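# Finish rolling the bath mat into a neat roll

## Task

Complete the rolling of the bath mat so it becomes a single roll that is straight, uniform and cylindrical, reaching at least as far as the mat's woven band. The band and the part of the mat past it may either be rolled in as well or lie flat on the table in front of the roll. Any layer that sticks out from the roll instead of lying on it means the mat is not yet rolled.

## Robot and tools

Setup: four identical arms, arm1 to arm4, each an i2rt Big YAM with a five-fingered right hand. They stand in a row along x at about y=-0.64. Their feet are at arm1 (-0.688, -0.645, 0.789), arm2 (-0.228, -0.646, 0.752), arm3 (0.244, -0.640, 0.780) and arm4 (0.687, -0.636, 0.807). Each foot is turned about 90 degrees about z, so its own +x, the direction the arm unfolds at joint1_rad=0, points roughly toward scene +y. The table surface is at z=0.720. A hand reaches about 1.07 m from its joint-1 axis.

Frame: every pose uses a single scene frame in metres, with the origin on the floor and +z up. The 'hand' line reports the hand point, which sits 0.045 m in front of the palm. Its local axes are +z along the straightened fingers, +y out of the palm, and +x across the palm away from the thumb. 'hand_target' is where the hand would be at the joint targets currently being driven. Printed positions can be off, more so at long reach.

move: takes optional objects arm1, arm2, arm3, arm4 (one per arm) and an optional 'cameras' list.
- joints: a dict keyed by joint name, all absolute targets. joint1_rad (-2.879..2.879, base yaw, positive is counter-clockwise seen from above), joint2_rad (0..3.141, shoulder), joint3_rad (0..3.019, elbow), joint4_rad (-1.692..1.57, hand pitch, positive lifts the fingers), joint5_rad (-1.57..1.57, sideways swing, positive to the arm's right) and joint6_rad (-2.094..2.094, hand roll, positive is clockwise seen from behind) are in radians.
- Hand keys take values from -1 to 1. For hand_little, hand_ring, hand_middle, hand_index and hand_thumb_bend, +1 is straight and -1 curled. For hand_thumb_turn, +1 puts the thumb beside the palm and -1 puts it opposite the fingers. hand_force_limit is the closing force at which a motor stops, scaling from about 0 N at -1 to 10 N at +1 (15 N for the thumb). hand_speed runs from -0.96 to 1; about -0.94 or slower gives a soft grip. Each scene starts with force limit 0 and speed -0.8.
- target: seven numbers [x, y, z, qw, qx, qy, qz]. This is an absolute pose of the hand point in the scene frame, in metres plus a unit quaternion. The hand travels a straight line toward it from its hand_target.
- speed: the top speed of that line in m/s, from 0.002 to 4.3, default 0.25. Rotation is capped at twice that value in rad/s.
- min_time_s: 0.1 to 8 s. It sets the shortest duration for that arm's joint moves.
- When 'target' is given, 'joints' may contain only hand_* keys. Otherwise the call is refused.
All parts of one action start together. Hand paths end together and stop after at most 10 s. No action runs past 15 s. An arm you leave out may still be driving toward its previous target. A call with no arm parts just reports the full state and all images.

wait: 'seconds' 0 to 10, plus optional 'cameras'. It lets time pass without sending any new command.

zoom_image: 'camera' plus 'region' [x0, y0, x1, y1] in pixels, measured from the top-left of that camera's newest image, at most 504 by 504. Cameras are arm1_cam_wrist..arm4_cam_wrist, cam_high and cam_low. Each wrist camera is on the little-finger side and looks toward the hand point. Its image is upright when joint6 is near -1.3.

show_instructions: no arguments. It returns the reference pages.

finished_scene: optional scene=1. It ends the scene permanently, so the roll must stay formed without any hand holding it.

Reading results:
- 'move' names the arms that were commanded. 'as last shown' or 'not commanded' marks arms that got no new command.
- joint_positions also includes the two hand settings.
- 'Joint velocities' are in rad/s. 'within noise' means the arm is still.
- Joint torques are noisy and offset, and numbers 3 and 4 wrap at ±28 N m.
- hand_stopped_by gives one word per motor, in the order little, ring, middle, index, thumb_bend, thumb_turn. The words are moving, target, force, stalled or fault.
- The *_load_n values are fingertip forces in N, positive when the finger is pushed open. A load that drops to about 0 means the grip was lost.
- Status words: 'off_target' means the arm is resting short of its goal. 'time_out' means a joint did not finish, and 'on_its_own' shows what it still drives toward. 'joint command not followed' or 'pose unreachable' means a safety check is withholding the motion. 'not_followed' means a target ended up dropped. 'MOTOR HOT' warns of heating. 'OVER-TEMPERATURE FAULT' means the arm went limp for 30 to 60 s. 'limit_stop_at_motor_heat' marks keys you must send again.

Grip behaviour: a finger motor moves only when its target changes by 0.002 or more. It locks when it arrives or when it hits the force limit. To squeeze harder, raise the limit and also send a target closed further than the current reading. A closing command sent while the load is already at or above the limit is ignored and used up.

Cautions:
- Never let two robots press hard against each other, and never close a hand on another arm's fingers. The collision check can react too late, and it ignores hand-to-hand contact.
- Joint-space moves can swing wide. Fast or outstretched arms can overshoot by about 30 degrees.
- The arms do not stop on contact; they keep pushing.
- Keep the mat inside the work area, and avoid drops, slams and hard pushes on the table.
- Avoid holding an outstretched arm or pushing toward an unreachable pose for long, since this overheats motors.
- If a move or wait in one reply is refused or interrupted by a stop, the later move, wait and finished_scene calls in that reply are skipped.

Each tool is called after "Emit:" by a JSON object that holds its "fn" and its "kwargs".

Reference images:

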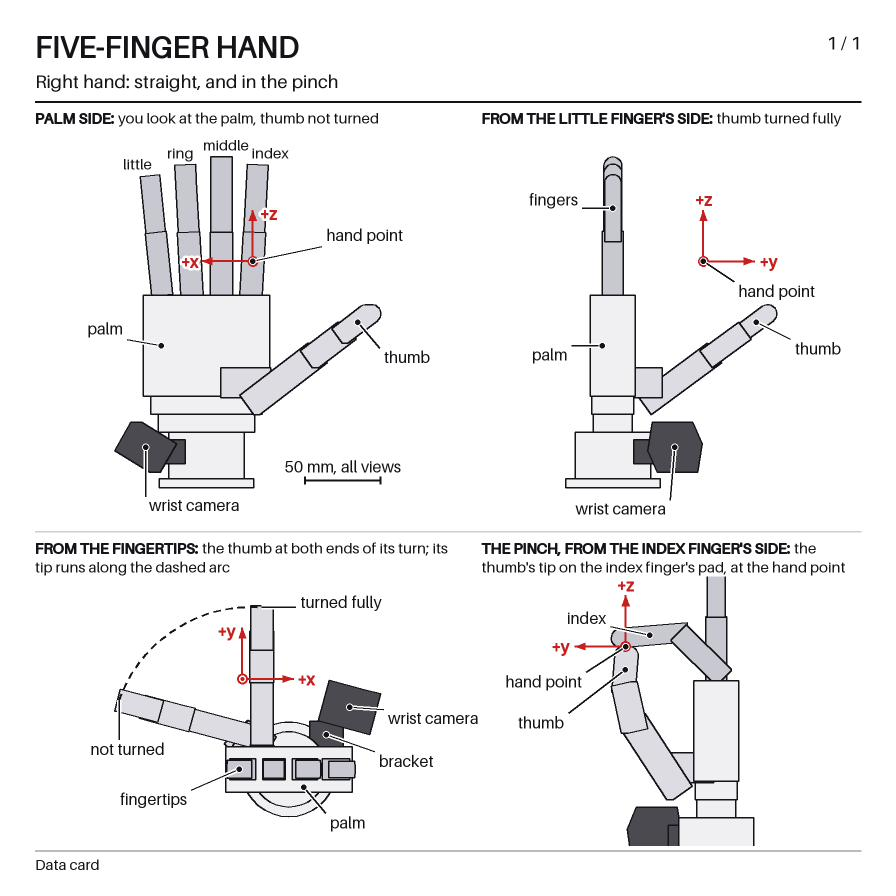

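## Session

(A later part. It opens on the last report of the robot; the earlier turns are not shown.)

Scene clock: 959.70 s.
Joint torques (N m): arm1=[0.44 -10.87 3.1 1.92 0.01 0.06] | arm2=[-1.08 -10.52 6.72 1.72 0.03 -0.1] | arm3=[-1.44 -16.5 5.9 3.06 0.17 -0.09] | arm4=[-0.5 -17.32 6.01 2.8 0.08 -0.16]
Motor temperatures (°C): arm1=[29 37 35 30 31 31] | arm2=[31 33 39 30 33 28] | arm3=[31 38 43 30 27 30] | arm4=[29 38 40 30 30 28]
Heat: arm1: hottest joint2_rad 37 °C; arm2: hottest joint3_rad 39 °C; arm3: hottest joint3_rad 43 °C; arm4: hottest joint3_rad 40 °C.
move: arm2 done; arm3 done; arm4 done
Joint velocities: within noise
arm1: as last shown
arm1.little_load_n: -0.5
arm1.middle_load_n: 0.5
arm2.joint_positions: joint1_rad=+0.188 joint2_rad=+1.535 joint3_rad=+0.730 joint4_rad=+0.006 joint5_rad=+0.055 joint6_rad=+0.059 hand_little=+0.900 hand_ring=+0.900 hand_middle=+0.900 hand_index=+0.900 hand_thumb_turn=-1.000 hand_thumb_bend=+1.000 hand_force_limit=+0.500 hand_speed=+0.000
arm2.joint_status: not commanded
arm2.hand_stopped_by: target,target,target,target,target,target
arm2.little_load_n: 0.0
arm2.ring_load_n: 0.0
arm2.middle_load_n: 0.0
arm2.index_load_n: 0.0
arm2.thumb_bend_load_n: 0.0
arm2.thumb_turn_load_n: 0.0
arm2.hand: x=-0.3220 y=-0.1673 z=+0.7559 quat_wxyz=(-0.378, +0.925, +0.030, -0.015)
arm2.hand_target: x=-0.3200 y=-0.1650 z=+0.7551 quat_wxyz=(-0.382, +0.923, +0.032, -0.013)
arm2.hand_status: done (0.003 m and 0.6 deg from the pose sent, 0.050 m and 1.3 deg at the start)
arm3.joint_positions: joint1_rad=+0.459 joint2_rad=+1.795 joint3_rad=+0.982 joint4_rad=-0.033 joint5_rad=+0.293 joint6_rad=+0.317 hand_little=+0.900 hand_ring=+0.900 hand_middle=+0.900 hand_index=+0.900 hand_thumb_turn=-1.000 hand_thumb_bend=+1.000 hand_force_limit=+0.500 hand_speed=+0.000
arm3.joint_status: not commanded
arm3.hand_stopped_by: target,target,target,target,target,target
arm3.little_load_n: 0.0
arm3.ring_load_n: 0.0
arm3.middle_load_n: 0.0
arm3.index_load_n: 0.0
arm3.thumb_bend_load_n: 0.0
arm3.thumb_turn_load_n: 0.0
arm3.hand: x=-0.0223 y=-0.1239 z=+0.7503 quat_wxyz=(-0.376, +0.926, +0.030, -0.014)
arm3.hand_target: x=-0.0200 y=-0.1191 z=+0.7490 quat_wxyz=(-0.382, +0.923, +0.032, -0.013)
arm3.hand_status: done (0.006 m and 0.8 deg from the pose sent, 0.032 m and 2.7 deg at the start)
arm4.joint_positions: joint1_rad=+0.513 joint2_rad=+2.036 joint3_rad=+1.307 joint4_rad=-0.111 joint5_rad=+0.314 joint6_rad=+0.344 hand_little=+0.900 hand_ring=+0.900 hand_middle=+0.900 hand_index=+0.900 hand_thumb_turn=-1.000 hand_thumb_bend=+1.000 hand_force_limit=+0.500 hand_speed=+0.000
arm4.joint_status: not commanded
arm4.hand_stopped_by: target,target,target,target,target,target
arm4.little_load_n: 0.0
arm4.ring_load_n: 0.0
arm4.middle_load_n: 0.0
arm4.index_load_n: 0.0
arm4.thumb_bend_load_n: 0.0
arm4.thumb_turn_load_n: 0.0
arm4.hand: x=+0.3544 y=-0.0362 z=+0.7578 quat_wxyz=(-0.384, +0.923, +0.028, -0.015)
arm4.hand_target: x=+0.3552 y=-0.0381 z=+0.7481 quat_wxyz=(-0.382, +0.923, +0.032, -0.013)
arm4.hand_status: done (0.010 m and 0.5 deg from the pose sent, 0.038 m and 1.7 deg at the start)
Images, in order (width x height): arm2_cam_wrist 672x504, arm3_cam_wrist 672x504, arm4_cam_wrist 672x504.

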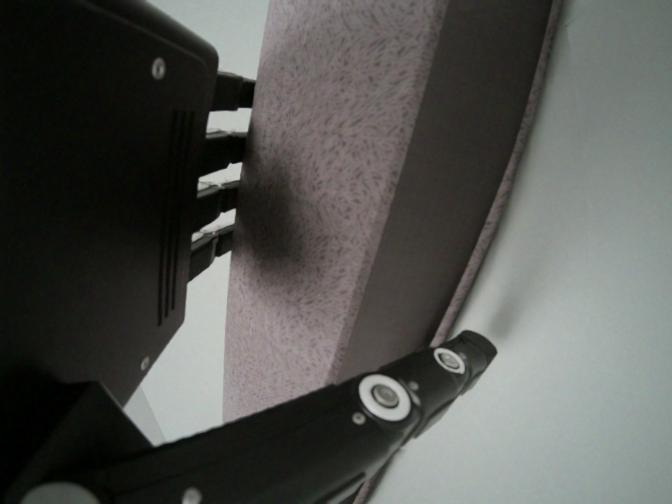

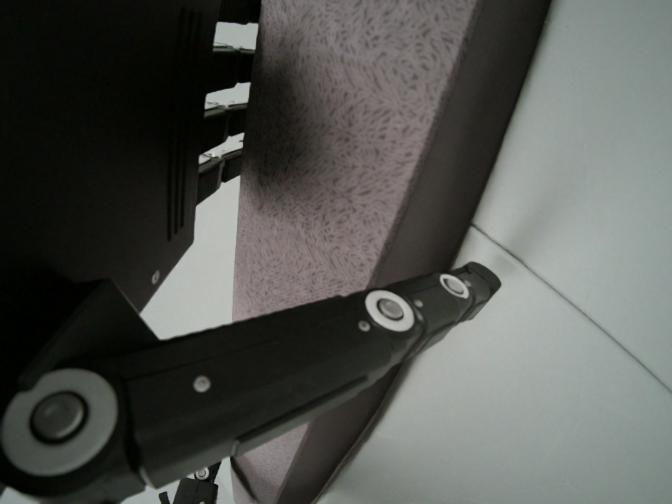

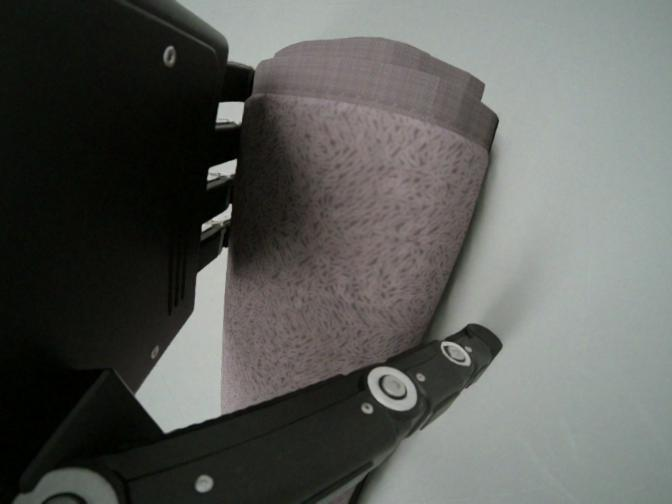

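Emit:
{"fn": "move", "kwargs": {"arm2": {"target": [-0.32, -0.157, 0.75, 0.3825, -0.9233, -0.0322, 0.0134], "speed": 0.03, "joints": {"hand_little": 0.42, "hand_ring": 0.42, "hand_middle": 0.42, "hand_index": 0.42, "hand_thumb_bend": 0.8, "hand_speed": -0.8}}, "arm3": {"target": [-0.02, -0.11, 0.745, 0.3825, -0.9233, -0.0322, 0.0134], "speed": 0.03, "joints": {"hand_little": 0.42, "hand_ring": 0.42, "hand_middle": 0.42, "hand_index": 0.42, "hand_thumb_bend": 0.8, "hand_speed": -0.8}}, "arm4": {"target": [0.355, -0.033, 0.74, 0.3825, -0.9233, -0.0322, 0.0134], "speed": 0.03, "joints": {"hand_little": 0.42, "hand_ring": 0.42, "hand_middle": 0.42, "hand_index": 0.42, "hand_thumb_bend": 0.8, "hand_speed": -0.8}}}}

Emit:
{"fn": "move", "kwargs": {"arm2": {"joints": {"hand_little": 0.28, "hand_ring": 0.28, "hand_middle": 0.28, "hand_index": 0.28, "hand_thumb_bend": 0.68, "hand_speed": -0.8}}, "arm3": {"joints": {"hand_little": 0.25, "hand_ring": 0.25, "hand_middle": 0.25, "hand_index": 0.25, "hand_thumb_bend": 0.65, "hand_speed": -0.8}}, "arm4": {"joints": {"hand_little": 0.25, "hand_ring": 0.25, "hand_middle": 0.25, "hand_index": 0.25, "hand_thumb_bend": 0.65, "hand_speed": -0.8}}, "cameras": ["cam_low", "cam_high", "arm1_cam_wrist"]}}

Emit:
{"fn": "zoom_image", "kwargs": {"camera": "cam_low", "region": [300, 200, 480, 340]}}

Emit:
{"fn": "zoom_image", "kwargs": {"camera": "arm1_cam_wrist", "region": [330, 70, 530, 250]}}

Scene clock: 961.50 s.
Joint torques (N m): arm1=[1.38 -12.04 3.06 2.07 0.04 0.04] | arm2=[-0.91 -8.88 7.75 0.94 -0.01 -0.02] | arm3=[-1.85 -14.92 7.1 2.11 0.1 0.01] | arm4=[-0.73 -15.62 6.67 1.16 -0.12 -0.1]
Motor temperatures (°C): arm1=[28 37 35 30 31 31] | arm2=[31 33 39 30 33 28] | arm3=[31 38 43 30 27 30] | arm4=[29 38 40 30 30 28]
Heat: arm1: hottest joint2_rad 37 °C; arm2: hottest joint3_rad 39 °C; arm3: hottest joint3_rad 43 °C; arm4: hottest joint3_rad 40 °C.
move: arm2 done; arm3 off_target; arm4 off_target
Joint velocities: within noise
arm1: as last shown
arm1.little_load_n: 0.0
arm1.ring_load_n: 0.0
arm1.middle_load_n: -0.5
arm2.joint_positions: joint1_rad=+0.188 joint2_rad=+1.545 joint3_rad=+0.735 joint4_rad=+0.041 joint5_rad=+0.055 joint6_rad=+0.048 hand_little=+0.420 hand_ring=+0.421 hand_middle=+0.420 hand_index=+0.420 hand_thumb_turn=-1.000 hand_thumb_bend=+0.802 hand_force_limit=+0.500 hand_speed=-0.800
arm2.joint_status: all done
arm2.hand_stopped_by: target,target,target,target,target,target
arm2.little_load_n: 2.0
arm2.ring_load_n: 2.0
arm2.middle_load_n: 0.0
arm2.index_load_n: 0.0
arm2.thumb_bend_load_n: 3.0
arm2.thumb_turn_load_n: 2.0
arm2.hand: x=-0.3226 y=-0.1579 z=+0.7587 quat_wxyz=(-0.393, +0.919, +0.034, -0.014)
arm2.hand_target: x=-0.3200 y=-0.1573 z=+0.7502 quat_wxyz=(-0.383, +0.923, +0.032, -0.013)
arm2.hand_status: done (0.009 m and 1.3 deg from the pose sent, 0.012 m and 0.6 deg at the start)
arm3.joint_positions: joint1_rad=+0.454 joint2_rad=+1.800 joint3_rad=+0.987 joint4_rad=-0.005 joint5_rad=+0.288 joint6_rad=+0.301 hand_little=+0.421 hand_ring=+0.420 hand_middle=+0.420 hand_index=+0.420 hand_thumb_turn=-1.000 hand_thumb_bend=+0.803 hand_force_limit=+0.500 hand_speed=-0.800
arm3.joint_status: all done
arm3.hand_stopped_by: target,target,target,target,target,target
arm3.little_load_n: 3.0
arm3.ring_load_n: 2.5
arm3.middle_load_n: 0.0
arm3.index_load_n: 0.0
arm3.thumb_bend_load_n: 3.0
arm3.thumb_turn_load_n: 2.0
arm3.hand: x=-0.0234 y=-0.1159 z=+0.7536 quat_wxyz=(-0.387, +0.921, +0.033, -0.017)
arm3.hand_target: x=-0.0198 y=-0.1103 z=+0.7452 quat_wxyz=(-0.383, +0.923, +0.032, -0.013)
arm3.hand_status: off_target (0.011 m and 0.8 deg from the pose sent, 0.015 m and 0.8 deg at the start)
arm4.joint_positions: joint1_rad=+0.510 joint2_rad=+2.036 joint3_rad=+1.307 joint4_rad=-0.064 joint5_rad=+0.316 joint6_rad=+0.340 hand_little=+0.421 hand_ring=+0.420 hand_middle=+0.421 hand_index=+0.420 hand_thumb_turn=-1.000 hand_thumb_bend=+0.802 hand_force_limit=+0.500 hand_speed=-0.800
arm4.joint_status: all done
arm4.hand_stopped_by: target,target,target,target,target,target
arm4.little_load_n: 2.0
arm4.ring_load_n: 0.5
arm4.middle_load_n: 4.5
arm4.index_load_n: 0.0
arm4.thumb_bend_load_n: 3.5
arm4.thumb_turn_load_n: 1.0
arm4.hand: x=+0.3516 y=-0.0255 z=+0.7649 quat_wxyz=(-0.403, +0.915, +0.024, -0.023)
arm4.hand_target: x=+0.3555 y=-0.0336 z=+0.7406 quat_wxyz=(-0.383, +0.923, +0.032, -0.013)
arm4.hand_status: off_target (0.026 m and 2.9 deg from the pose sent, 0.018 m and 0.5 deg at the start)
pictures: none

Scene clock: 962.57 s.
Joint torques (N m): arm1=[1.61 -11.16 3.19 1.78 -0.03 0.01] | arm2=[-1.08 -8.64 8.03 0.88 -0.08 -0.03] | arm3=[-1.61 -14.92 6.95 1.96 0.08 0.14] | arm4=[-0.85 -14.8 6.65 1.4 0.01 -0.06]
Motor temperatures (°C): arm1=[28 37 35 30 31 31] | arm2=[31 33 39 30 33 28] | arm3=[31 38 43 30 27 30] | arm4=[29 38 40 30 30 28]
Heat: arm1: hottest joint2_rad 37 °C; arm2: hottest joint3_rad 39 °C; arm3: hottest joint3_rad 43 °C; arm4: hottest joint3_rad 40 °C.
move: arm2 done; arm3 done; arm4 done
Joint velocities: within noise
arm1: as last shown
arm1.middle_load_n: 0.0
arm2.joint_positions: joint1_rad=+0.188 joint2_rad=+1.545 joint3_rad=+0.735 joint4_rad=+0.042 joint5_rad=+0.054 joint6_rad=+0.048 hand_little=+0.280 hand_ring=+0.281 hand_middle=+0.281 hand_index=+0.280 hand_thumb_turn=-1.000 hand_thumb_bend=+0.685 hand_force_limit=+0.500 hand_speed=-0.800
arm2.joint_status: all done
arm2.hand_stopped_by: target,target,target,target,target,target
arm2.little_load_n: 2.5
arm2.ring_load_n: 2.0
arm2.middle_load_n: 2.0
arm2.index_load_n: 0.5
arm2.thumb_bend_load_n: 5.5
arm2.thumb_turn_load_n: 2.5
arm2.hand: x=-0.3225 y=-0.1576 z=+0.7589 quat_wxyz=(-0.393, +0.919, +0.034, -0.014)
arm2.hand_target: x=-0.3199 y=-0.1573 z=+0.7502 quat_wxyz=(-0.383, +0.923, +0.032, -0.013)
arm2.hand_status: not commanded
arm3.joint_positions: joint1_rad=+0.453 joint2_rad=+1.800 joint3_rad=+0.989 joint4_rad=-0.001 joint5_rad=+0.289 joint6_rad=+0.289 hand_little=+0.251 hand_ring=+0.251 hand_middle=+0.250 hand_index=+0.250 hand_thumb_turn=-1.000 hand_thumb_bend=+0.653 hand_force_limit=+0.500 hand_speed=-0.800
arm3.joint_status: all done
arm3.hand_stopped_by: target,target,target,target,target,target
arm3.little_load_n: 2.5
arm3.ring_load_n: 3.0
arm3.middle_load_n: 0.0
arm3.index_load_n: 0.0
arm3.thumb_bend_load_n: 4.0
arm3.thumb_turn_load_n: 0.0
arm3.hand: x=-0.0226 y=-0.1141 z=+0.7544 quat_wxyz=(-0.390, +0.920, +0.038, -0.015)
arm3.hand_target: x=-0.0199 y=-0.1103 z=+0.7451 quat_wxyz=(-0.382, +0.923, +0.032, -0.014)
arm3.hand_status: not commanded
arm4.joint_positions: joint1_rad=+0.510 joint2_rad=+2.034 joint3_rad=+1.308 joint4_rad=-0.063 joint5_rad=+0.313 joint6_rad=+0.335 hand_little=+0.250 hand_ring=+0.250 hand_middle=+0.251 hand_index=+0.250 hand_thumb_turn=-1.000 hand_thumb_bend=+0.651 hand_force_limit=+0.500 hand_speed=-0.800
arm4.joint_status: all done
arm4.hand_stopped_by: target,target,target,target,target,target
arm4.little_load_n: 0.5
arm4.ring_load_n: 0.5
arm4.middle_load_n: 1.5
arm4.index_load_n: 0.0
arm4.thumb_bend_load_n: 1.5
arm4.thumb_turn_load_n: 0.5
arm4.hand: x=+0.3506 y=-0.0248 z=+0.7673 quat_wxyz=(-0.405, +0.914, +0.027, -0.024)
arm4.hand_target: x=+0.3554 y=-0.0337 z=+0.7405 quat_wxyz=(-0.383, +0.923, +0.032, -0.014)
arm4.hand_status: not commanded
pictures: arm1_cam_wrist, cam_high, cam_low
Images, in order (width x height): arm1_cam_wrist 672x504, cam_high 672x504, cam_low 672x504.

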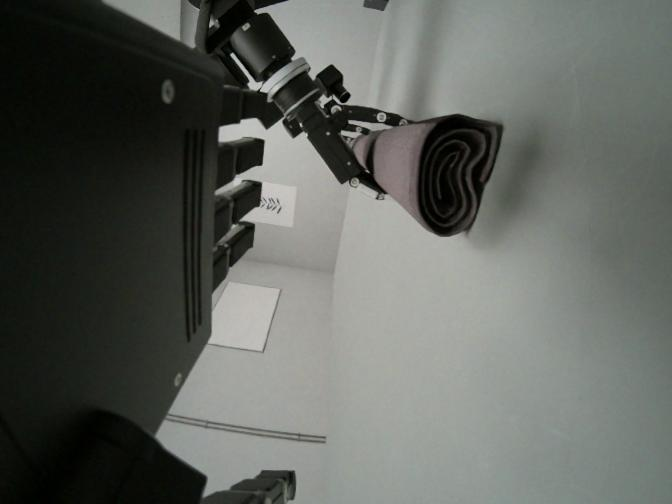

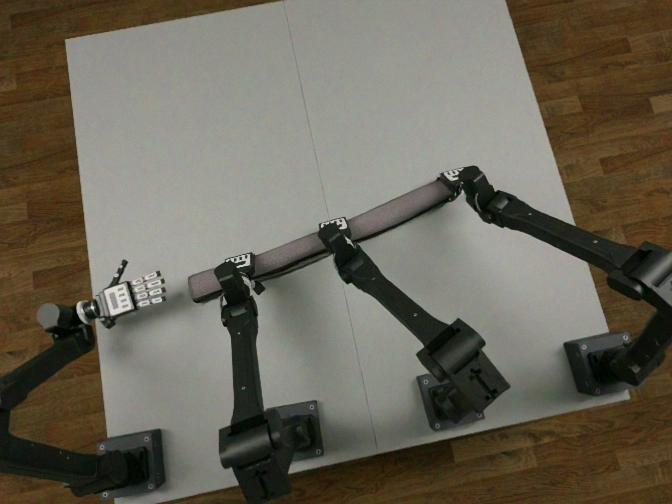

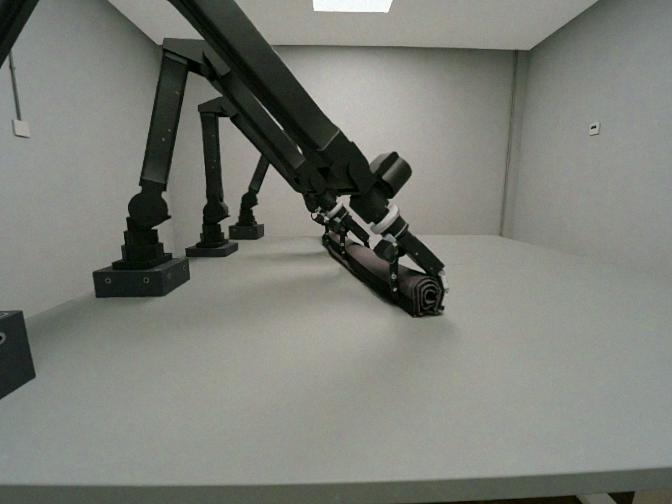

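Scaled by 2.800 from the camera's image (finer frame: 960x720).

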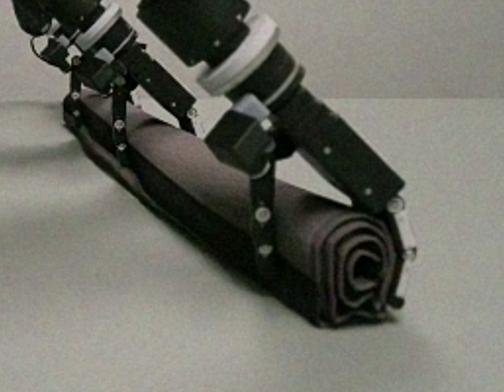

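Scaled by 2.520 from the camera's image (finer frame: 960x720).

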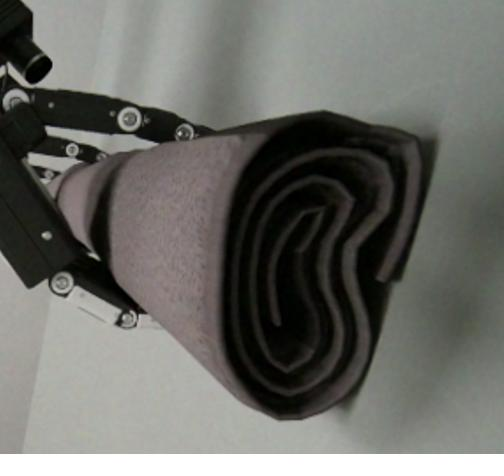

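Emit:
{"fn": "move", "kwargs": {"arm2": {"joints": {"hand_little": 0.5, "hand_ring": 0.5, "hand_middle": 0.5, "hand_index": 0.5, "hand_thumb_bend": 0.85, "hand_speed": -0.8}}, "arm3": {"joints": {"hand_little": 0.5, "hand_ring": 0.5, "hand_middle": 0.5, "hand_index": 0.5, "hand_thumb_bend": 0.85, "hand_speed": -0.8}}, "arm4": {"joints": {"hand_little": 0.5, "hand_ring": 0.5, "hand_middle": 0.5, "hand_index": 0.5, "hand_thumb_bend": 0.85, "hand_speed": -0.8}}}}

Emit:
{"fn": "move", "kwargs": {"arm2": {"joints": {"hand_little": 0.75, "hand_ring": 0.75, "hand_middle": 0.75, "hand_index": 0.75, "hand_thumb_bend": 1.0, "hand_speed": -0.8}}, "arm3": {"joints": {"hand_little": 0.75, "hand_ring": 0.75, "hand_middle": 0.75, "hand_index": 0.75, "hand_thumb_bend": 1.0, "hand_speed": -0.8}}, "arm4": {"joints": {"hand_little": 0.75, "hand_ring": 0.75, "hand_middle": 0.75, "hand_index": 0.75, "hand_thumb_bend": 1.0, "hand_speed": -0.8}}}}

Emit:
{"fn": "move", "kwargs": {"arm2": {"target": [-0.32, -0.143, 0.85, 0.3825, -0.9233, -0.0322, 0.0134], "speed": 0.12, "joints": {"hand_little": 0.9, "hand_ring": 0.9, "hand_middle": 0.9, "hand_index": 0.9, "hand_speed": 0}}, "arm3": {"target": [-0.02, -0.098, 0.85, 0.3825, -0.9233, -0.0322, 0.0134], "speed": 0.12, "joints": {"hand_little": 0.9, "hand_ring": 0.9, "hand_middle": 0.9, "hand_index": 0.9, "hand_speed": 0}}, "arm4": {"target": [0.355, -0.014, 0.85, 0.3825, -0.9233, -0.0322, 0.0134], "speed": 0.12, "joints": {"hand_little": 0.9, "hand_ring": 0.9, "hand_middle": 0.9, "hand_index": 0.9, "hand_speed": 0}}, "cameras": ["arm1_cam_wrist", "cam_low", "cam_high"]}}

Emit:
{"fn": "zoom_image", "kwargs": {"camera": "arm1_cam_wrist", "region": [330, 70, 530, 250]}}

Emit:
{"fn": "zoom_image", "kwargs": {"camera": "cam_low", "region": [370, 240, 480, 340]}}

Scene clock: 964.50 s.
Joint torques (N m): arm1=[0.91 -10.93 3.02 2.22 -0.04 -0.06] | arm2=[-1.49 -9.93 8.08 0.65 0.02 -0.01] | arm3=[-1.67 -15.33 6.95 1.96 0.19 0.14] | arm4=[-0.79 -15.56 6.58 1.32 0.04 -0.09]
Motor temperatures (°C): arm1=[28 37 35 30 31 31] | arm2=[31 33 39 30 33 28] | arm3=[31 38 43 30 27 30] | arm4=[29 38 39 30 30 28]
Heat: arm1: hottest joint2_rad 37 °C; arm2: hottest joint3_rad 39 °C; arm3: hottest joint3_rad 43 °C; arm4: hottest joint3_rad 39 °C.
move: arm2 done; arm3 done; arm4 done
Joint velocities: within noise
arm1.joint_positions: joint1_rad=+0.160 joint2_rad=+1.969 joint3_rad=+0.709 joint4_rad=+1.215 joint5_rad=+1.520 joint6_rad=+0.035 hand_little=+1.000 hand_ring=+1.000 hand_middle=+1.000 hand_index=+1.000 hand_thumb_turn=+1.000 hand_thumb_bend=+1.000 hand_force_limit=+0.500 hand_speed=+0.000
arm1.joint_status: not commanded
arm1.hand_stopped_by: target,target,target,target,target,target
arm1.little_load_n: 0.0
arm1.ring_load_n: 0.0
arm1.middle_load_n: 0.0
arm1.index_load_n: -0.5
arm1.thumb_bend_load_n: 0.0
arm1.thumb_turn_load_n: 0.0
arm1.hand: x=-0.5545 y=-0.1625 z=+0.8138 quat_wxyz=(-0.539, +0.545, -0.452, +0.456)
arm1.hand_target: x=-0.5550 y=-0.1649 z=+0.8151 quat_wxyz=(-0.542, +0.542, -0.455, +0.454)
arm1.hand_status: not commanded
arm2.joint_positions: joint1_rad=+0.188 joint2_rad=+1.546 joint3_rad=+0.735 joint4_rad=+0.041 joint5_rad=+0.052 joint6_rad=+0.048 hand_little=+0.500 hand_ring=+0.500 hand_middle=+0.500 hand_index=+0.500 hand_thumb_turn=-1.000 hand_thumb_bend=+0.850 hand_force_limit=+0.500 hand_speed=-0.800
arm2.joint_status: all done
arm2.hand_stopped_by: target,target,target,target,target,target
arm2.little_load_n: 0.5
arm2.ring_load_n: 0.0
arm2.middle_load_n: -1.0
arm2.index_load_n: 0.0
arm2.thumb_bend_load_n: 0.5
arm2.thumb_turn_load_n: 0.0
arm2.hand: x=-0.3228 y=-0.1581 z=+0.7584 quat_wxyz=(-0.392, +0.919, +0.035, -0.015)
arm2.hand_target: x=-0.3199 y=-0.1573 z=+0.7501 quat_wxyz=(-0.382, +0.923, +0.032, -0.013)
arm2.hand_status: not commanded
arm3.joint_positions: joint1_rad=+0.453 joint2_rad=+1.804 joint3_rad=+0.989 joint4_rad=-0.001 joint5_rad=+0.286 joint6_rad=+0.288 hand_little=+0.500 hand_ring=+0.500 hand_middle=+0.500 hand_index=+0.500 hand_thumb_turn=-1.000 hand_thumb_bend=+0.850 hand_force_limit=+0.500 hand_speed=-0.800
arm3.joint_status: all done
arm3.hand_stopped_by: target,target,target,target,target,target
arm3.little_load_n: 0.5
arm3.ring_load_n: 0.0
arm3.middle_load_n: 0.0
arm3.index_load_n: 0.5
arm3.thumb_bend_load_n: 0.0
arm3.thumb_turn_load_n: 0.0
arm3.hand: x=-0.0228 y=-0.1149 z=+0.7522 quat_wxyz=(-0.388, +0.921, +0.039, -0.016)
arm3.hand_target: x=-0.0200 y=-0.1102 z=+0.7453 quat_wxyz=(-0.383, +0.923, +0.032, -0.014)
arm3.hand_status: not commanded
arm4.joint_positions: joint1_rad=+0.510 joint2_rad=+2.033 joint3_rad=+1.308 joint4_rad=-0.070 joint5_rad=+0.312 joint6_rad=+0.335 hand_little=+0.500 hand_ring=+0.500 hand_middle=+0.500 hand_index=+0.500 hand_thumb_turn=-1.000 hand_thumb_bend=+0.850 hand_force_limit=+0.500 hand_speed=-0.800
arm4.joint_status: all done
arm4.hand_stopped_by: target,target,target,target,target,target
arm4.little_load_n: 0.0
arm4.ring_load_n: 0.0
arm4.middle_load_n: 0.0
arm4.index_load_n: 0.0
arm4.thumb_bend_load_n: 0.0
arm4.thumb_turn_load_n: -0.5
arm4.hand: x=+0.3510 y=-0.0263 z=+0.7664 quat_wxyz=(-0.402, +0.915, +0.028, -0.023)
arm4.hand_target: x=+0.3554 y=-0.0338 z=+0.7405 quat_wxyz=(-0.382, +0.923, +0.032, -0.013)
arm4.hand_status: not commanded
pictures: none

Scene clock: 965.50 s.
Joint torques (N m): arm1=[2.26 -11.05 3.17 1.92 0.03 -0.02] | arm2=[-1.32 -10.17 7.62 1.02 0.02 -0.1] | arm3=[-1.73 -16.21 6.87 1.96 0.19 0.14] | arm4=[-0.56 -16.26 6.38 1.44 0.2 -0.07]
Motor temperatures (°C): arm1=[28 37 35 30 31 31] | arm2=[31 33 39 30 33 28] | arm3=[31 38 43 30 27 30] | arm4=[29 38 39 30 30 28]
Heat: arm1: hottest joint2_rad 37 °C; arm2: hottest joint3_rad 39 °C; arm3: hottest joint3_rad 43 °C; arm4: hottest joint3_rad 39 °C.
move: arm2 done; arm3 done; arm4 done
Joint velocities: within noise
arm1: as last shown
arm2.joint_positions: joint1_rad=+0.188 joint2_rad=+1.557 joint3_rad=+0.735 joint4_rad=+0.041 joint5_rad=+0.052 joint6_rad=+0.048 hand_little=+0.750 hand_ring=+0.750 hand_middle=+0.750 hand_index=+0.750 hand_thumb_turn=-1.000 hand_thumb_bend=+1.000 hand_force_limit=+0.500 hand_speed=-0.800
arm2.joint_status: all done
arm2.hand_stopped_by: target,target,target,target,target,target
arm2.little_load_n: 0.0
arm2.ring_load_n: 0.0
arm2.middle_load_n: 0.0
arm2.index_load_n: 0.0
arm2.thumb_bend_load_n: 0.0
arm2.thumb_turn_load_n: 0.0
arm2.hand: x=-0.3226 y=-0.1596 z=+0.7531 quat_wxyz=(-0.387, +0.921, +0.035, -0.014)
arm2.hand_target: x=-0.3199 y=-0.1573 z=+0.7501 quat_wxyz=(-0.382, +0.923, +0.032, -0.013)
arm2.hand_status: not commanded
arm3.joint_positions: joint1_rad=+0.453 joint2_rad=+1.813 joint3_rad=+0.989 joint4_rad=-0.001 joint5_rad=+0.286 joint6_rad=+0.288 hand_little=+0.750 hand_ring=+0.750 hand_middle=+0.750 hand_index=+0.750 hand_thumb_turn=-1.000 hand_thumb_bend=+1.000 hand_force_limit=+0.500 hand_speed=-0.800
arm3.joint_status: all done
arm3.hand_stopped_by: target,target,target,target,target,target
arm3.little_load_n: 0.0
arm3.ring_load_n: 0.0
arm3.middle_load_n: 0.0
arm3.index_load_n: 0.0
arm3.thumb_bend_load_n: 0.0
arm3.thumb_turn_load_n: 0.0
arm3.hand: x=-0.0222 y=-0.1162 z=+0.7473 quat_wxyz=(-0.384, +0.922, +0.040, -0.014)
arm3.hand_target: x=-0.0199 y=-0.1103 z=+0.7452 quat_wxyz=(-0.383, +0.923, +0.032, -0.013)
arm3.hand_status: not commanded
arm4.joint_positions: joint1_rad=+0.511 joint2_rad=+2.041 joint3_rad=+1.308 joint4_rad=-0.071 joint5_rad=+0.310 joint6_rad=+0.335 hand_little=+0.750 hand_ring=+0.750 hand_middle=+0.750 hand_index=+0.750 hand_thumb_turn=-1.000 hand_thumb_bend=+1.000 hand_force_limit=+0.500 hand_speed=-0.800
arm4.joint_status: all done
arm4.hand_stopped_by: target,target,target,target,target,target
arm4.little_load_n: 0.0
arm4.ring_load_n: 0.0
arm4.middle_load_n: 0.0
arm4.index_load_n: 0.0
arm4.thumb_bend_load_n: 0.0
arm4.thumb_turn_load_n: 0.0
arm4.hand: x=+0.3507 y=-0.0283 z=+0.7608 quat_wxyz=(-0.398, +0.917, +0.029, -0.023)
arm4.hand_target: x=+0.3553 y=-0.0338 z=+0.7405 quat_wxyz=(-0.382, +0.923, +0.032, -0.014)
arm4.hand_status: not commanded
pictures: none

Scene clock: 967.23 s.
Joint torques (N m): arm1=[1.14 -11.87 2.99 2.17 0.02 -0.02] | arm2=[-1.2 -12.16 11.99 1.06 0.03 -0.02] | arm3=[-2.14 -18.84 10.69 1.58 0.15 0.05] | arm4=[-0.79 -18.96 10.92 1.25 -0.02 -0.2]
Motor temperatures (°C): arm1=[28 37 35 30 31 31] | arm2=[31 33 39 30 33 28] | arm3=[31 38 43 30 27 30] | arm4=[29 38 40 30 30 28]
Heat: arm1: hottest joint2_rad 37 °C; arm2: hottest joint3_rad 39 °C; arm3: hottest joint3_rad 43 °C; arm4: hottest joint3_rad 40 °C.
move: arm2 off_target; arm3 off_target; arm4 off_target
Joint velocities: within noise
arm1: as last shown
arm1.middle_load_n: -0.5
arm1.index_load_n: 0.0
arm1.thumb_turn_load_n: -0.5
arm2.joint_positions: joint1_rad=+0.185 joint2_rad=+1.421 joint3_rad=+0.859 joint4_rad=-0.275 joint5_rad=+0.050 joint6_rad=+0.048 hand_little=+0.900 hand_ring=+0.900 hand_middle=+0.900 hand_index=+0.900 hand_thumb_turn=-1.000 hand_thumb_bend=+1.000 hand_force_limit=+0.500 hand_speed=+0.000
arm2.joint_status: all done
arm2.hand_stopped_by: target,target,target,target,target,target
arm2.little_load_n: 0.0
arm2.ring_load_n: 0.0
arm2.middle_load_n: 0.0
arm2.index_load_n: 0.5
arm2.thumb_bend_load_n: 0.5
arm2.thumb_turn_load_n: 0.0
arm2.hand: x=-0.3213 y=-0.1619 z=+0.8261 quat_wxyz=(-0.361, +0.932, +0.035, -0.012)
arm2.hand_target: x=-0.3199 y=-0.1439 z=+0.8504 quat_wxyz=(-0.383, +0.923, +0.032, -0.013)
arm2.hand_status: off_target (0.031 m and 2.7 deg from the pose sent, 0.098 m and 0.7 deg at the start)
arm3.joint_positions: joint1_rad=+0.446 joint2_rad=+1.686 joint3_rad=+1.068 joint4_rad=-0.274 joint5_rad=+0.280 joint6_rad=+0.288 hand_little=+0.900 hand_ring=+0.900 hand_middle=+0.900 hand_index=+0.900 hand_thumb_turn=-1.000 hand_thumb_bend=+1.000 hand_force_limit=+0.500 hand_speed=+0.000
arm3.joint_status: all done
arm3.hand_stopped_by: target,target,target,target,target,target
arm3.little_load_n: -0.5
arm3.ring_load_n: 0.0
arm3.middle_load_n: 0.0
arm3.index_load_n: 0.0
arm3.thumb_bend_load_n: 0.0
arm3.thumb_turn_load_n: 0.0
arm3.hand: x=-0.0153 y=-0.1238 z=+0.8135 quat_wxyz=(-0.355, +0.934, +0.043, -0.002)
arm3.hand_target: x=-0.0191 y=-0.0997 z=+0.8503 quat_wxyz=(-0.383, +0.923, +0.032, -0.013)
arm3.hand_status: off_target (0.045 m and 3.9 deg from the pose sent, 0.104 m and 0.9 deg at the start)
arm4.joint_positions: joint1_rad=+0.500 joint2_rad=+1.947 joint3_rad=+1.385 joint4_rad=-0.327 joint5_rad=+0.302 joint6_rad=+0.330 hand_little=+0.900 hand_ring=+0.900 hand_middle=+0.900 hand_index=+0.900 hand_thumb_turn=-1.000 hand_thumb_bend=+1.000 hand_force_limit=+0.500 hand_speed=+0.000
arm4.joint_status: all done
arm4.hand_stopped_by: target,target,target,target,target,target
arm4.little_load_n: 0.0
arm4.ring_load_n: 0.0
arm4.middle_load_n: 0.0
arm4.index_load_n: -0.5
arm4.thumb_bend_load_n: 0.0
arm4.thumb_turn_load_n: 0.0
arm4.hand: x=+0.3615 y=-0.0350 z=+0.8204 quat_wxyz=(-0.362, +0.932, +0.035, -0.004)
arm4.hand_target: x=+0.3559 y=-0.0153 z=+0.8503 quat_wxyz=(-0.383, +0.923, +0.032, -0.013)
arm4.hand_status: off_target (0.037 m and 2.8 deg from the pose sent, 0.090 m and 2.2 deg at the start)
pictures: arm1_cam_wrist, cam_high, cam_low
Images, in order (width x height): arm1_cam_wrist 672x504, cam_high 672x504, cam_low 672x504.

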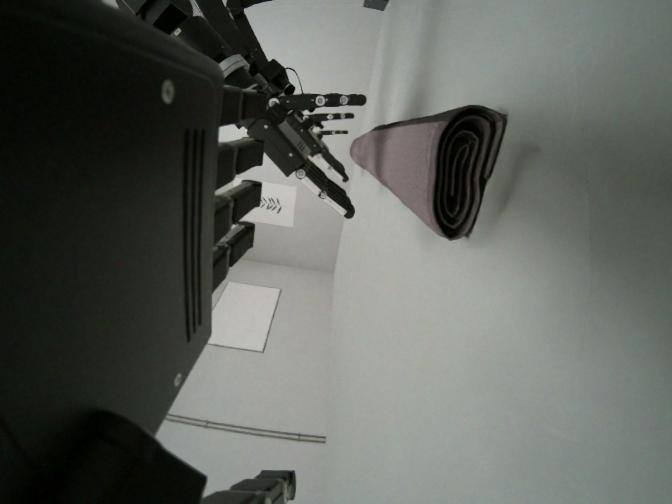

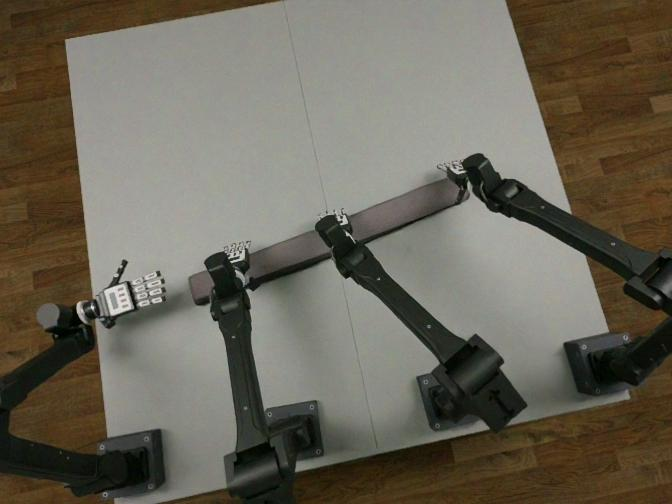

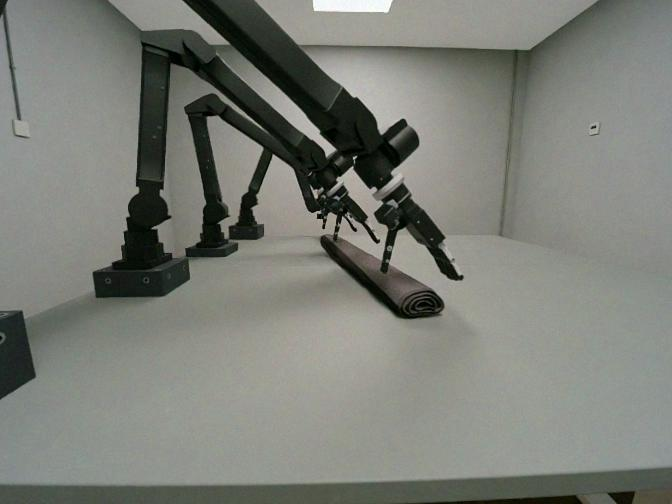

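Scaled by 2.520 from the camera's image (finer frame: 960x720).

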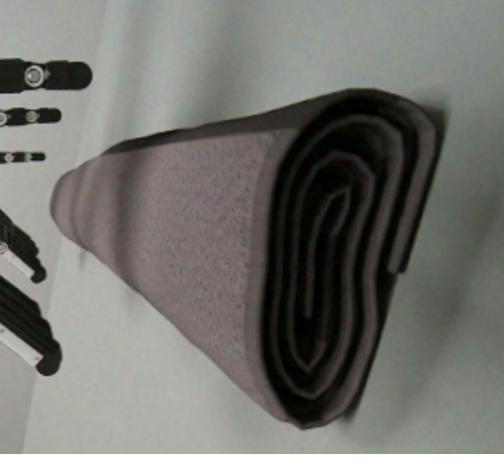

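Scaled by 4.582 from the camera's image (finer frame: 960x720).

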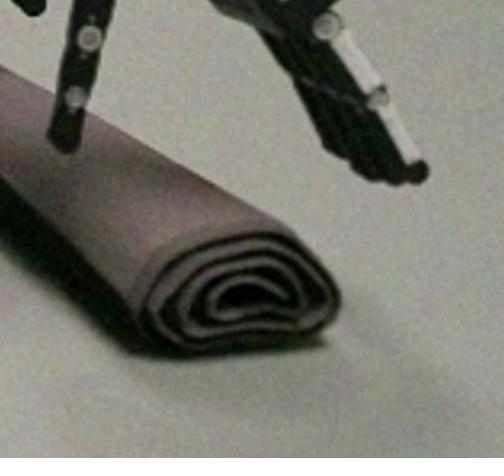

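Emit:
{"fn": "move", "kwargs": {"arm2": {"target": [-0.22, -0.149, 0.81, 0.3825, -0.9233, -0.0322, 0.0134], "speed": 0.12}, "arm3": {"target": [0.08, -0.097, 0.8, 0.3825, -0.9233, -0.0322, 0.0134], "speed": 0.12}, "arm4": {"target": [0.27, -0.048, 0.8, 0.3825, -0.9233, -0.0322, 0.0134], "speed": 0.12}}}

Emit:
{"fn": "move", "kwargs": {"arm2": {"target": [-0.22, -0.15, 0.755, 0.3825, -0.9233, -0.0322, 0.0134], "speed": 0.08}, "arm3": {"target": [0.08, -0.096, 0.749, 0.3825, -0.9233, -0.0322, 0.0134], "speed": 0.08}, "arm4": {"target": [0.27, -0.051, 0.748, 0.3825, -0.9233, -0.0322, 0.0134], "speed": 0.08}, "cameras": ["arm2_cam_wrist", "arm3_cam_wrist", "arm4_cam_wrist", "cam_high"]}}

Scene clock: 969.37 s.
Joint torques (N m): arm1=[1.55 -11.28 3.3 1.76 -0.03 -0.03] | arm2=[-1.08 -11.05 7.86 1.74 -0.13 -0.08] | arm3=[-1.61 -17.61 6.19 3.1 0.07 -0.08] | arm4=[-0.73 -17.38 10.92 2.43 0.33 0.04]
Motor temperatures (°C): arm1=[28 37 35 30 31 31] | arm2=[31 33 39 30 33 28] | arm3=[31 38 43 30 27 30] | arm4=[29 38 40 30 30 28]
Heat: arm1: hottest joint2_rad 37 °C; arm2: hottest joint3_rad 39 °C; arm3: hottest joint3_rad 43 °C; arm4: hottest joint3_rad 40 °C.
move: arm2 done; arm3 off_target; arm4 off_target
Joint velocities: within noise
arm1: as last shown
arm1.middle_load_n: 0.0
arm1.thumb_turn_load_n: 0.0
arm2.joint_positions: joint1_rad=-0.061 joint2_rad=+1.455 joint3_rad=+0.830 joint4_rad=-0.183 joint5_rad=-0.121 joint6_rad=-0.118 hand_little=+0.900 hand_ring=+0.900 hand_middle=+0.900 hand_index=+0.900 hand_thumb_turn=-1.000 hand_thumb_bend=+1.000 hand_force_limit=+0.500 hand_speed=+0.000
arm2.joint_status: not commanded
arm2.hand_stopped_by: target,target,target,target,target,target
arm2.little_load_n: -0.5
arm2.ring_load_n: 0.0
arm2.middle_load_n: 0.0
arm2.index_load_n: 0.0
arm2.thumb_bend_load_n: 0.0
arm2.thumb_turn_load_n: 0.0
arm2.hand: x=-0.2231 y=-0.1518 z=+0.8106 quat_wxyz=(-0.378, +0.925, +0.029, -0.016)
arm2.hand_target: x=-0.2201 y=-0.1490 z=+0.8100 quat_wxyz=(-0.382, +0.923, +0.032, -0.013)
arm2.hand_status: done (0.004 m and 0.7 deg from the pose sent, 0.103 m and 2.7 deg at the start)
arm3.joint_positions: joint1_rad=+0.248 joint2_rad=+1.684 joint3_rad=+0.966 joint4_rad=-0.114 joint5_rad=+0.148 joint6_rad=+0.161 hand_little=+0.900 hand_ring=+0.900 hand_middle=+0.900 hand_index=+0.900 hand_thumb_turn=-1.000 hand_thumb_bend=+1.000 hand_force_limit=+0.500 hand_speed=+0.000
arm3.joint_status: not commanded
arm3.hand_stopped_by: target,target,target,target,target,target
arm3.little_load_n: 0.5
arm3.ring_load_n: 0.0
arm3.middle_load_n: 0.0
arm3.index_load_n: 0.0
arm3.thumb_bend_load_n: 0.0
arm3.thumb_turn_load_n: 0.0
arm3.hand: x=+0.0767 y=-0.1032 z=+0.7896 quat_wxyz=(-0.366, +0.930, +0.030, -0.013)
arm3.hand_target: x=+0.0799 y=-0.0971 z=+0.8001 quat_wxyz=(-0.382, +0.923, +0.032, -0.013)
arm3.hand_status: off_target (0.013 m and 2.0 deg from the pose sent, 0.100 m and 3.8 deg at the start)
arm4.joint_positions: joint1_rad=+0.637 joint2_rad=+2.027 joint3_rad=+1.416 joint4_rad=-0.321 joint5_rad=+0.393 joint6_rad=+0.430 hand_little=+0.900 hand_ring=+0.900 hand_middle=+0.900 hand_index=+0.900 hand_thumb_turn=-1.000 hand_thumb_bend=+1.000 hand_force_limit=+0.500 hand_speed=+0.000
arm4.joint_status: not commanded
arm4.hand_stopped_by: target,target,target,target,target,target
arm4.little_load_n: 0.0
arm4.ring_load_n: 0.0
arm4.middle_load_n: 0.0
arm4.index_load_n: 0.0
arm4.thumb_bend_load_n: 0.0
arm4.thumb_turn_load_n: 0.0
arm4.hand: x=+0.2889 y=-0.0693 z=+0.7850 quat_wxyz=(-0.361, +0.932, +0.041, +0.002)
arm4.hand_target: x=+0.2710 y=-0.0496 z=+0.8010 quat_wxyz=(-0.383, +0.923, +0.032, -0.014)
arm4.hand_status: off_target (0.032 m and 3.3 deg from the pose sent, 0.095 m and 2.8 deg at the start)
pictures: none

Scene clock: 970.77 s.
Joint torques (N m): arm1=[0.73 -11.34 3.03 1.95 0.01 0.06] | arm2=[-0.85 -10.81 6.68 1.7 -0.03 -0.05] | arm3=[-1.79 -15.74 5.78 3.18 0.07 -0.08] | arm4=[-0.21 -17.08 8.32 2.58 0.14 0.02]
Motor temperatures (°C): arm1=[28 37 35 30 31 31] | arm2=[31 33 39 30 33 28] | arm3=[31 38 43 30 27 30] | arm4=[29 38 40 30 30 28]
Heat: arm1: hottest joint2_rad 37 °C; arm2: hottest joint3_rad 39 °C; arm3: hottest joint3_rad 43 °C; arm4: hottest joint3_rad 40 °C.
move: arm2 done; arm3 done; arm4 off_target
Joint velocities: within noise
arm1: as last shown
arm1.ring_load_n: -0.5
arm1.thumb_turn_load_n: -0.5
arm2.joint_positions: joint1_rad=-0.061 joint2_rad=+1.564 joint3_rad=+0.769 joint4_rad=-0.010 joint5_rad=-0.122 joint6_rad=-0.120 hand_little=+0.900 hand_ring=+0.900 hand_middle=+0.900 hand_index=+0.900 hand_thumb_turn=-1.000 hand_thumb_bend=+1.000 hand_force_limit=+0.500 hand_speed=+0.000
arm2.joint_status: not commanded
arm2.hand_stopped_by: target,target,target,target,target,target
arm2.little_load_n: 0.0
arm2.ring_load_n: 0.0
arm2.middle_load_n: -0.5
arm2.index_load_n: 0.0
arm2.thumb_bend_load_n: 0.0
arm2.thumb_turn_load_n: 0.0
arm2.hand: x=-0.2233 y=-0.1518 z=+0.7565 quat_wxyz=(-0.379, +0.925, +0.030, -0.016)
arm2.hand_target: x=-0.2201 y=-0.1501 z=+0.7550 quat_wxyz=(-0.382, +0.923, +0.032, -0.013)
arm2.hand_status: done (0.004 m and 0.6 deg from the pose sent, 0.056 m and 0.7 deg at the start)
arm3.joint_positions: joint1_rad=+0.248 joint2_rad=+1.764 joint3_rad=+0.928 joint4_rad=+0.024 joint5_rad=+0.147 joint6_rad=+0.160 hand_little=+0.900 hand_ring=+0.900 hand_middle=+0.900 hand_index=+0.900 hand_thumb_turn=-1.000 hand_thumb_bend=+1.000 hand_force_limit=+0.500 hand_speed=+0.000
arm3.joint_status: not commanded
arm3.hand_stopped_by: target,target,target,target,target,target
arm3.little_load_n: 0.0
arm3.ring_load_n: 0.0
arm3.middle_load_n: 0.0
arm3.index_load_n: 0.0
arm3.thumb_bend_load_n: 0.0
arm3.thumb_turn_load_n: 0.0
arm3.hand: x=+0.0758 y=-0.1008 z=+0.7504 quat_wxyz=(-0.375, +0.926, +0.030, -0.015)
arm3.hand_target: x=+0.0799 y=-0.0962 z=+0.7490 quat_wxyz=(-0.382, +0.923, +0.032, -0.013)
arm3.hand_status: done (0.007 m and 1.0 deg from the pose sent, 0.041 m and 2.0 deg at the start)
arm4.joint_positions: joint1_rad=+0.637 joint2_rad=+2.089 joint3_rad=+1.416 joint4_rad=-0.215 joint5_rad=+0.400 joint6_rad=+0.433 hand_little=+0.900 hand_ring=+0.900 hand_middle=+0.900 hand_index=+0.900 hand_thumb_turn=-1.000 hand_thumb_bend=+1.000 hand_force_limit=+0.500 hand_speed=+0.000
arm4.joint_status: not commanded
arm4.hand_stopped_by: target,target,target,target,target,target
arm4.little_load_n: 0.0
arm4.ring_load_n: 0.0
arm4.middle_load_n: 0.0
arm4.index_load_n: 0.0
arm4.thumb_bend_load_n: 0.0
arm4.thumb_turn_load_n: 0.0
arm4.hand: x=+0.2803 y=-0.0562 z=+0.7580 quat_wxyz=(-0.380, +0.924, +0.034, -0.008)
arm4.hand_target: x=+0.2704 y=-0.0517 z=+0.7481 quat_wxyz=(-0.382, +0.923, +0.032, -0.013)
arm4.hand_status: off_target (0.015 m and 0.8 deg from the pose sent, 0.045 m and 3.3 deg at the start)
Images, in order (width x height): arm2_cam_wrist 672x504, arm3_cam_wrist 672x504, arm4_cam_wrist 672x504, cam_high 672x504.

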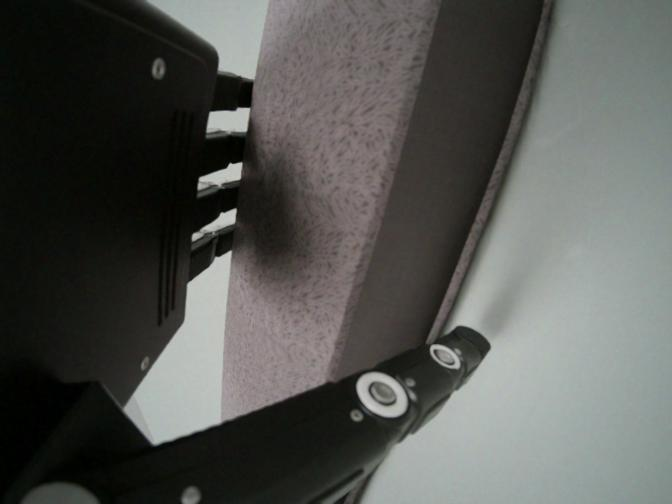

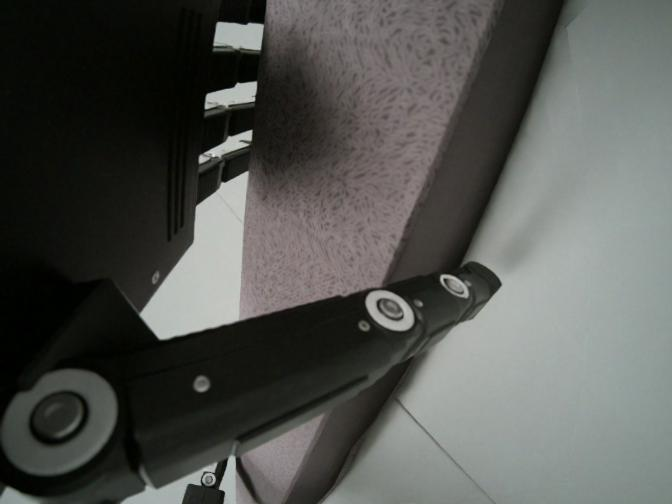

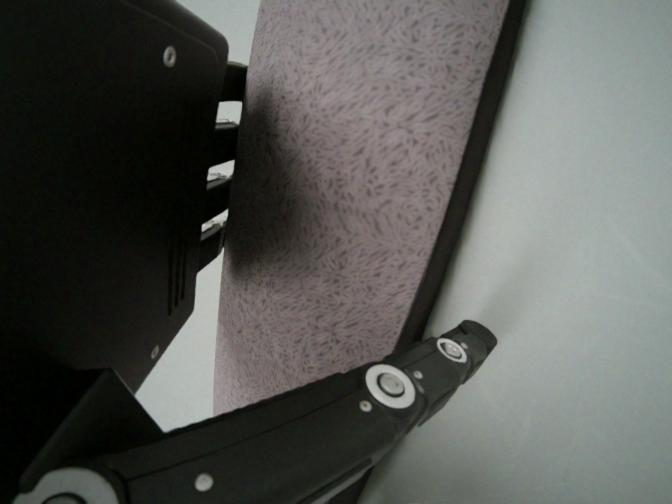

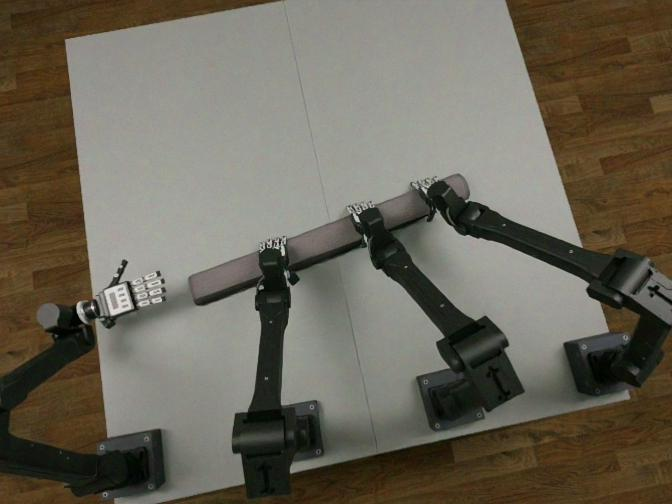

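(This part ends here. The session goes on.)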